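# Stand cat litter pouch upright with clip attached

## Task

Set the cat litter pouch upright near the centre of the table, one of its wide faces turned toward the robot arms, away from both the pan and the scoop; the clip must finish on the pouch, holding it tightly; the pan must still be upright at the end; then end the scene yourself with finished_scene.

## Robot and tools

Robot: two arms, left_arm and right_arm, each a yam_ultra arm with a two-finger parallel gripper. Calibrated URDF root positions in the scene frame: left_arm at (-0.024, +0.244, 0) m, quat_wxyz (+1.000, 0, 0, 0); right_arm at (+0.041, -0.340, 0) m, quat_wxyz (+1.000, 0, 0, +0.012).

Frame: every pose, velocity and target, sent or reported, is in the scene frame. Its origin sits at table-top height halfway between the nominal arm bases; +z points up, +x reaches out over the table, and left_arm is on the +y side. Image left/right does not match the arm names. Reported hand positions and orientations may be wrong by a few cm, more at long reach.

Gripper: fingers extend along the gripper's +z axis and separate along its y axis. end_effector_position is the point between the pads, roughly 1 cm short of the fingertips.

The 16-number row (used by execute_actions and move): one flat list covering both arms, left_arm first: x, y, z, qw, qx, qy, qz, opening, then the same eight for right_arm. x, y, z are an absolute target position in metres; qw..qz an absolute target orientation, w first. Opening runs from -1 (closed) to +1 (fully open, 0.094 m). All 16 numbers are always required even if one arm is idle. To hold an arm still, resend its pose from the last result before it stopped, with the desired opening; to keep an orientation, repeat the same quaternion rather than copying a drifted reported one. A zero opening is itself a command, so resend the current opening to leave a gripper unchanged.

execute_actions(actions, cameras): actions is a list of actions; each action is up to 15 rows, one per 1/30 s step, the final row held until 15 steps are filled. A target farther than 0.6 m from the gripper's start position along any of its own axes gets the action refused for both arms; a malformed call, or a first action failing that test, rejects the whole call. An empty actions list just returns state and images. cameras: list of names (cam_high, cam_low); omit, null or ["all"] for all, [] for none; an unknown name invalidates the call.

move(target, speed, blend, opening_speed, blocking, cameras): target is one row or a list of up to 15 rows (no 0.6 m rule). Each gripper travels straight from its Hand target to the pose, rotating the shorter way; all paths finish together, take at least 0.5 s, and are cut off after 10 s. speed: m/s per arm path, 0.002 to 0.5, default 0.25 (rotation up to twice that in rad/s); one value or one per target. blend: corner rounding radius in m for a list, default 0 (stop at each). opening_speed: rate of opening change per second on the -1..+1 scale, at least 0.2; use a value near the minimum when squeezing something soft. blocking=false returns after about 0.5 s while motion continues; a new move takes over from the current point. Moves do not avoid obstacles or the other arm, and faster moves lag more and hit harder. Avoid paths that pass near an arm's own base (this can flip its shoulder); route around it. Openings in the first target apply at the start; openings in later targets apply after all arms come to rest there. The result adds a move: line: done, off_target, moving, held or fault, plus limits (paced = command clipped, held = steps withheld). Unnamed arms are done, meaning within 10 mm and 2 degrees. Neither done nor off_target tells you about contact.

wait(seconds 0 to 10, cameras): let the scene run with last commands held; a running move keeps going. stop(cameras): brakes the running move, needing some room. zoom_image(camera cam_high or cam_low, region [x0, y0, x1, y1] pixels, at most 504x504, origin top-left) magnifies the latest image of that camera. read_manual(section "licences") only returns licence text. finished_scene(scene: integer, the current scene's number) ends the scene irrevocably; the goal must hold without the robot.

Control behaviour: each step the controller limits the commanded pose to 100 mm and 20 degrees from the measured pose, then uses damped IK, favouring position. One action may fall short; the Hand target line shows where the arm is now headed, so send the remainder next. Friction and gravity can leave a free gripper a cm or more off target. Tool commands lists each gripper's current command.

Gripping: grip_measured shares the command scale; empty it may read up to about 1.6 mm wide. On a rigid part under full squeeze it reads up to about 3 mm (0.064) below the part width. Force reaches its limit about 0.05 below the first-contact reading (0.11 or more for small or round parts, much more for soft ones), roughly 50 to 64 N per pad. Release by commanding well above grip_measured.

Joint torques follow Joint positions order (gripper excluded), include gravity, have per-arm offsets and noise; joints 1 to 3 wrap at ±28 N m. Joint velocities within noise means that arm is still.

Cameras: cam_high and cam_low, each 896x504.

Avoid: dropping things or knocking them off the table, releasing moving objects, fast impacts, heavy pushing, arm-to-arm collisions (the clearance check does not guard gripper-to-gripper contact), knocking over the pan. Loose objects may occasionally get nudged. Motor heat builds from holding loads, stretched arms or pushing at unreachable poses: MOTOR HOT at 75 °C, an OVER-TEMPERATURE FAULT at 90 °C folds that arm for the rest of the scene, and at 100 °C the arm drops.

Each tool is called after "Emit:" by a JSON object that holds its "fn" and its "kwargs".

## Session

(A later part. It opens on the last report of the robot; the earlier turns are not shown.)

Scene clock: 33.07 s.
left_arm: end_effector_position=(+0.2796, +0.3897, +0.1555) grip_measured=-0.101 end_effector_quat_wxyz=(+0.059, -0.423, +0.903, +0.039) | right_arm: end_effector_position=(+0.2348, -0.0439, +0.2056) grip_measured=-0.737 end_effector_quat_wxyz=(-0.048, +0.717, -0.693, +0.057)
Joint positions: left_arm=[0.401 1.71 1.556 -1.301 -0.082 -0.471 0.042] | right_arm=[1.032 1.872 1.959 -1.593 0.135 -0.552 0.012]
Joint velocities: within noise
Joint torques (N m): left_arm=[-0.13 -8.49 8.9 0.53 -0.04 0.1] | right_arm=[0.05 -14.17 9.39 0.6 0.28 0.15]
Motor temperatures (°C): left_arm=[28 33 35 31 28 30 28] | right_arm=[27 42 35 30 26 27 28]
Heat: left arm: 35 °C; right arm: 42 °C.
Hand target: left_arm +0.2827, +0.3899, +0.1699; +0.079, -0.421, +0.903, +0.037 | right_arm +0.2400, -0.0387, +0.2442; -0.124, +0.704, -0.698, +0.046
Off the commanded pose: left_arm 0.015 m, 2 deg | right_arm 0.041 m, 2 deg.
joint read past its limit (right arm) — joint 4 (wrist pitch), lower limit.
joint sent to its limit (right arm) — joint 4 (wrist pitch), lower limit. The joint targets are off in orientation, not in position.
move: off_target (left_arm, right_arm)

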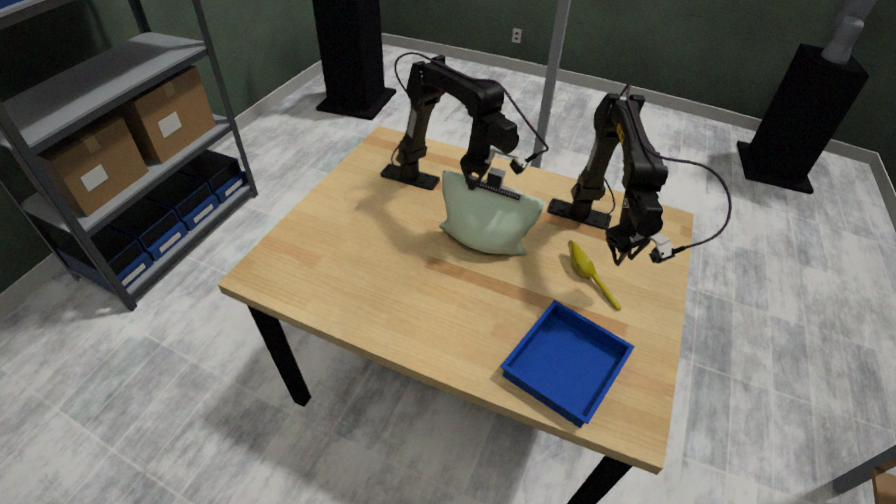

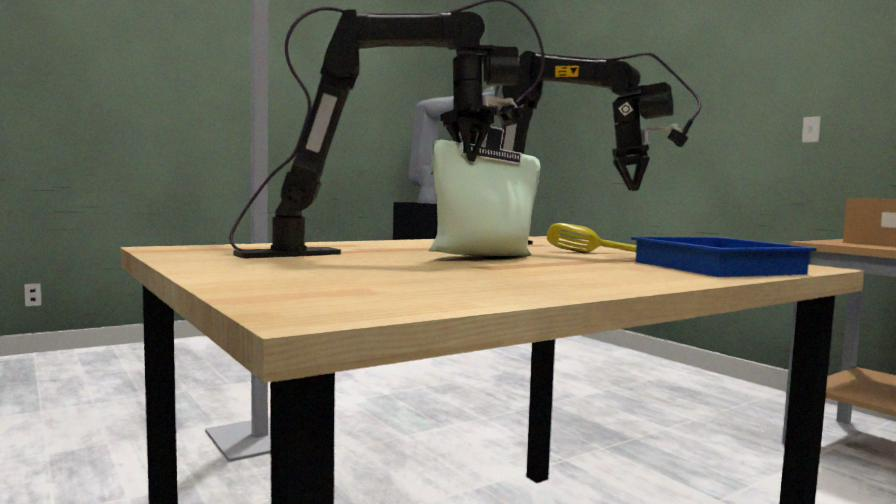

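Emit:
{"fn": "move", "kwargs": {"target": [[0.283, 0.390, 0.17, 0.0790, -0.4210, 0.9029, 0.0368, -0.1, 0.254, -0.045, 0.238, 0.06163, -0.70442, 0.70442, -0.06163, -0.9], [0.283, 0.390, 0.17, 0.0790, -0.4210, 0.9029, 0.0368, -0.1, 0.253, -0.046, 0.212, 0.06163, -0.70442, 0.70442, -0.06163, -0.9], [0.283, 0.390, 0.17, 0.0790, -0.4210, 0.9029, 0.0368, -0.1, 0.250, -0.048, 0.190, 0.06163, -0.70442, 0.70442, -0.06163, -0.9]], "speed": [0.1, 0.07, 0.06], "blend": [0.01, 0.01, 0], "cameras": ["cam_low", "cam_high"]}}

Emit:
{"fn": "zoom_image", "kwargs": {"camera": "cam_high", "region": [370, 150, 538, 290]}}

Emit:
{"fn": "zoom_image", "kwargs": {"camera": "cam_low", "region": [400, 80, 640, 300]}}

Scene clock: 35.37 s.
left_arm: end_effector_position=(+0.2796, +0.3897, +0.1555) grip_measured=-0.101 end_effector_quat_wxyz=(+0.059, -0.423, +0.903, +0.039) | right_arm: end_effector_position=(+0.2453, -0.0512, +0.1864) grip_measured=-0.737 end_effector_quat_wxyz=(-0.039, +0.711, -0.699, +0.064)
Joint positions: left_arm=[0.401 1.71 1.556 -1.302 -0.082 -0.471 0.042] | right_arm=[0.999 1.866 1.873 -1.531 0.143 -0.568 0.012]
Joint velocities: within noise
Joint torques (N m): left_arm=[-0.03 -8.55 8.72 0.52 -0.05 0.05] | right_arm=[-0.47 -10.13 4.71 0.59 0.1 0.1]
Motor temperatures (°C): left_arm=[28 33 36 31 28 30 28] | right_arm=[27 43 36 30 26 27 29]
Heat: left arm: 36 °C; right arm: 43 °C.
Hand target: left_arm +0.2827, +0.3899, +0.1699; +0.079, -0.421, +0.903, +0.037 | right_arm +0.2500, -0.0481, +0.1901; -0.061, +0.704, -0.705, +0.062
Off the commanded pose: left_arm 0.015 m, 2 deg | right_arm 0.007 m, 3 deg.
move: off_target (left_arm, right_arm)

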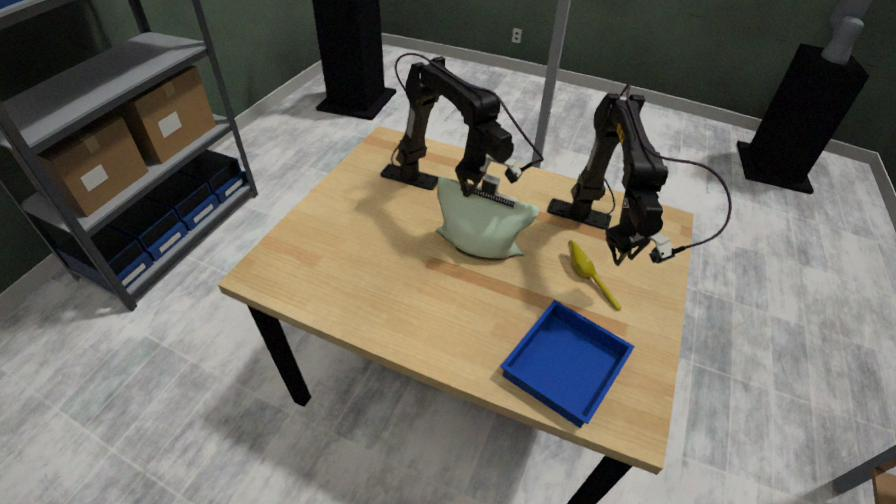

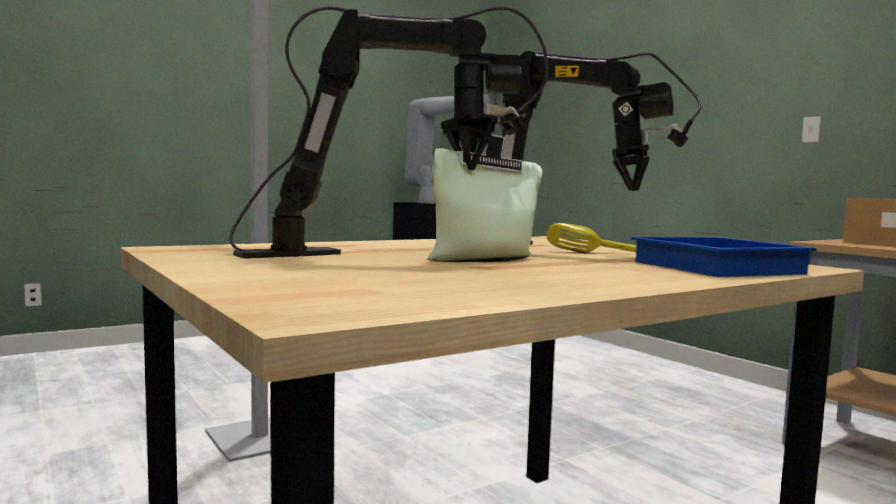

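Scaled by 3.000.

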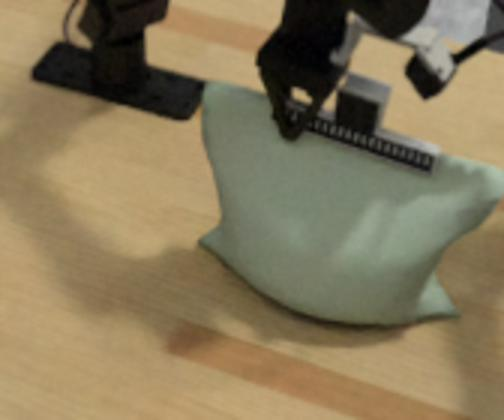

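Scaled by 2.100.

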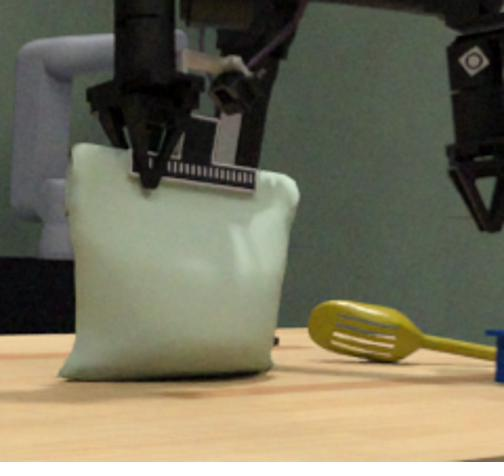

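Emit:
{"fn": "move", "kwargs": {"target": [0.283, 0.390, 0.17, 0.0790, -0.4210, 0.9029, 0.0368, -0.1, 0.250, -0.048, 0.188, 0.06163, -0.70442, 0.70442, -0.06163, 0.15], "speed": 0.06, "opening_speed": 0.6, "cameras": ["cam_low", "cam_high"]}}

Emit:
{"fn": "zoom_image", "kwargs": {"camera": "cam_high", "region": [400, 150, 568, 290]}}

Emit:
{"fn": "zoom_image", "kwargs": {"camera": "cam_low", "region": [400, 80, 640, 300]}}

Scene clock: 37.90 s.
left_arm: end_effector_position=(+0.2795, +0.3897, +0.1554) grip_measured=-0.101 end_effector_quat_wxyz=(+0.059, -0.423, +0.903, +0.039) | right_arm: end_effector_position=(+0.2474, -0.0516, +0.1845) grip_measured=+0.148 end_effector_quat_wxyz=(-0.041, +0.710, -0.700, +0.069)
Joint positions: left_arm=[0.401 1.71 1.556 -1.302 -0.082 -0.471 0.042] | right_arm=[0.999 1.865 1.862 -1.519 0.154 -0.565 0.054]
Joint velocities: within noise
Joint torques (N m): left_arm=[-0.1 -8.55 8.94 0.52 -0.09 0.06] | right_arm=[-0.43 -10.21 4.72 0.55 -0.01 0.07]
Motor temperatures (°C): left_arm=[28 34 36 31 28 30 28] | right_arm=[27 43 35 30 26 27 29]
Heat: left arm: 36 °C; right arm: 43 °C.
Hand target: left_arm +0.2827, +0.3899, +0.1699; +0.079, -0.421, +0.903, +0.037 | right_arm +0.2500, -0.0481, +0.1881; -0.061, +0.704, -0.704, +0.062
Off the commanded pose: left_arm 0.015 m, 2 deg | right_arm 0.006 m, 3 deg.
move: off_target (left_arm, right_arm)

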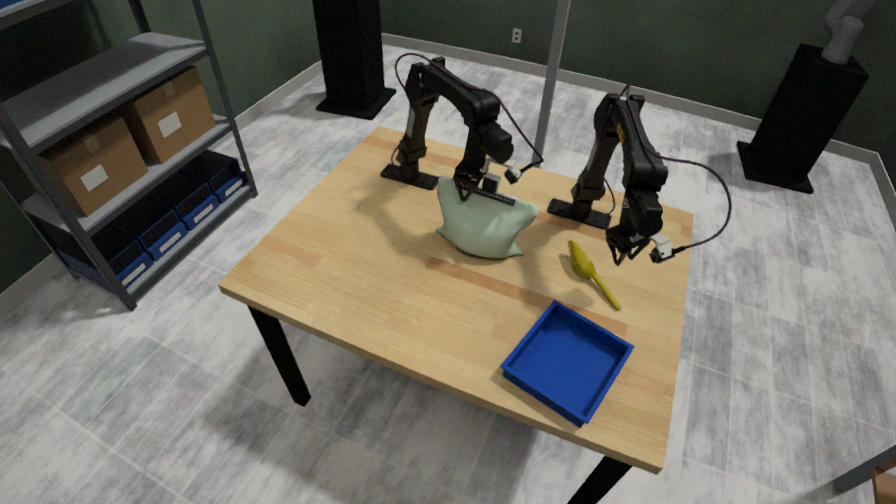

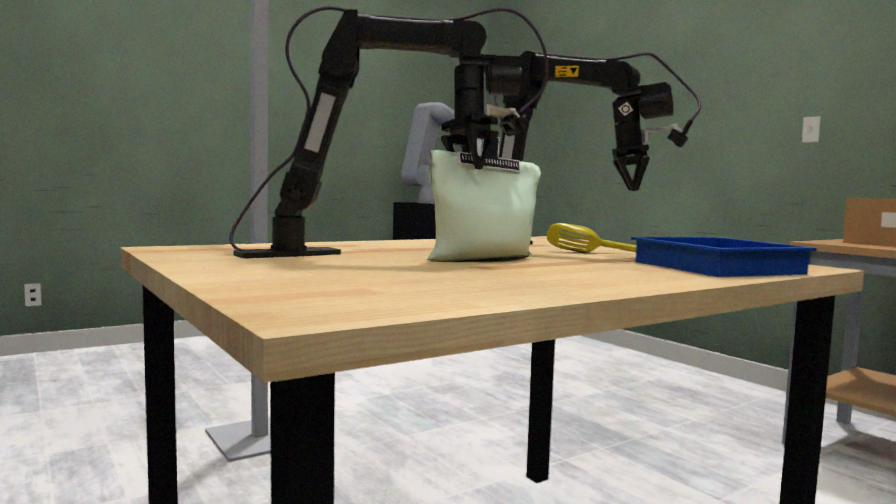

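Scaled by 3.000.

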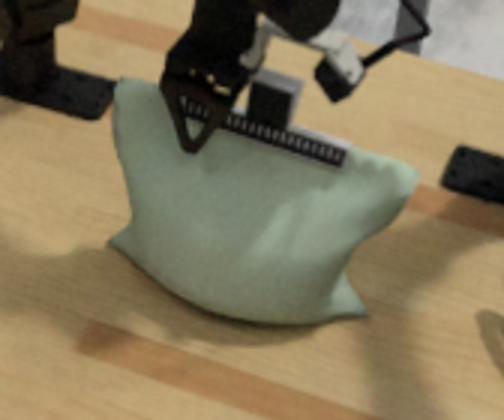

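Scaled by 2.100.

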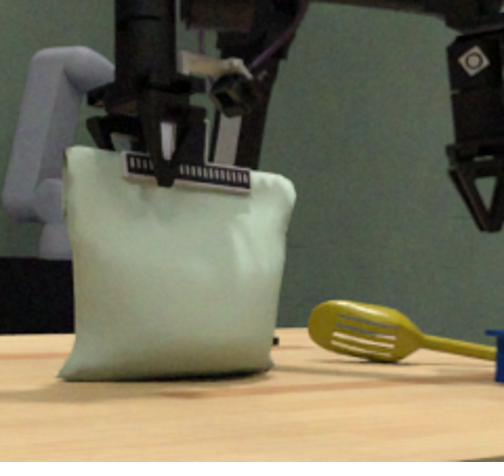

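Emit:
{"fn": "move", "kwargs": {"target": [[0.283, 0.390, 0.17, 0.0790, -0.4210, 0.9029, 0.0368, -0.1, 0.2485, -0.0495, 0.225, 0.06163, -0.70442, 0.70442, -0.06163, 0.15], [0.283, 0.390, 0.17, 0.0790, -0.4210, 0.9029, 0.0368, -0.1, 0.246, -0.054, 0.29, 0.13746, -0.70023, 0.70023, 0.02177, 0.15], [0.283, 0.390, 0.17, 0.0790, -0.4210, 0.9029, 0.0368, -0.1, 0.20, -0.20, 0.31, 0.13746, -0.70023, 0.70023, 0.02177, 0.15]], "speed": [0.1, 0.18, 0.3], "blend": [0.01, 0.02, 0]}}

Emit:
{"fn": "zoom_image", "kwargs": {"camera": "cam_high", "region": [400, 150, 568, 290]}}

Emit:
{"fn": "zoom_image", "kwargs": {"camera": "cam_low", "region": [400, 80, 640, 300]}}

Scene clock: 42.13 s.
left_arm: end_effector_position=(+0.2795, +0.3897, +0.1554) grip_measured=-0.101 end_effector_quat_wxyz=(+0.059, -0.423, +0.903, +0.039) | right_arm: end_effector_position=(+0.2013, -0.2005, +0.3124) grip_measured=+0.148 end_effector_quat_wxyz=(-0.257, +0.680, -0.686, +0.001)
Joint positions: left_arm=[0.401 1.71 1.556 -1.302 -0.082 -0.471 0.042] | right_arm=[0.64 1.121 1.631 -1.564 -0.055 -0.884 0.054]
Joint velocities: within noise
Joint torques (N m): left_arm=[-0.13 -8.59 8.88 0.56 -0.02 0.05] | right_arm=[-0.65 -0.98 4.14 1.1 -0.24 -0.06]
Motor temperatures (°C): left_arm=[28 34 36 31 28 30 28] | right_arm=[27 42 35 29 26 27 28]
Heat: left arm: 36 °C; right arm: 42 °C.
Hand target: left_arm +0.2827, +0.3899, +0.1699; +0.079, -0.421, +0.903, +0.037 | right_arm +0.2003, -0.1997, +0.3094; -0.254, +0.681, -0.687, -0.005
Off the commanded pose: left_arm 0.015 m, 2 deg | right_arm 0.003 m, 14 deg.
joint read past its limit (right arm) — joint 4 (wrist pitch), lower limit.
joint sent to its limit (right arm) — joint 4 (wrist pitch), lower limit. The joint targets are off in orientation, not in position.
move: off_target (left_arm, right_arm)

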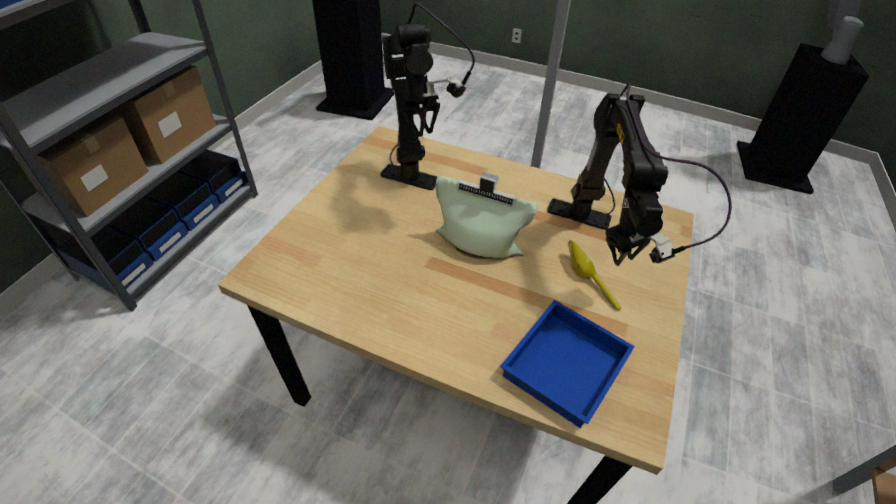

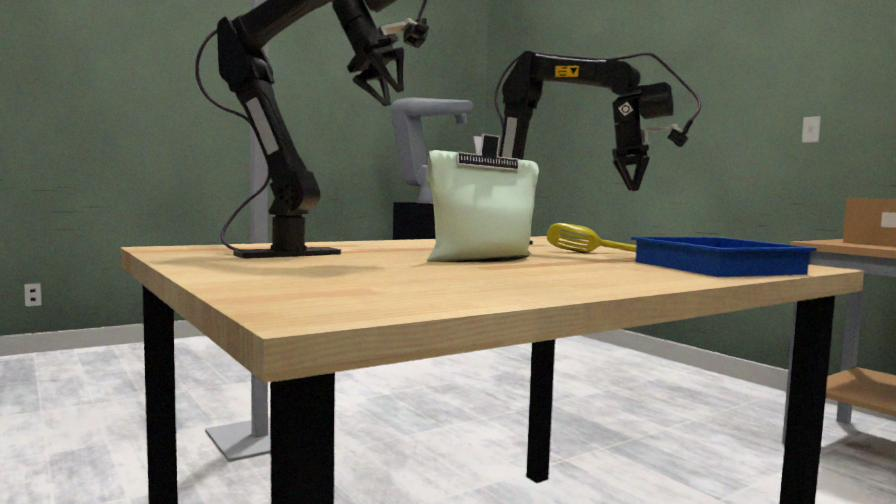

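Scaled by 3.000.

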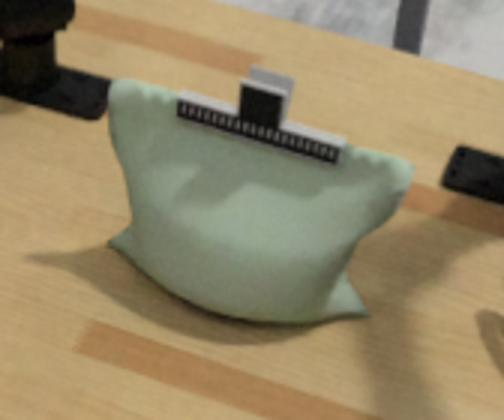

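Scaled by 2.100.

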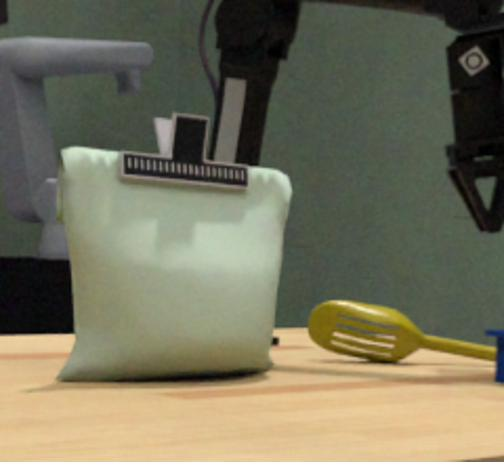

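Emit:
{"fn": "finished_scene", "kwargs": {"scene": 3}}

The scene is finished: the task was done.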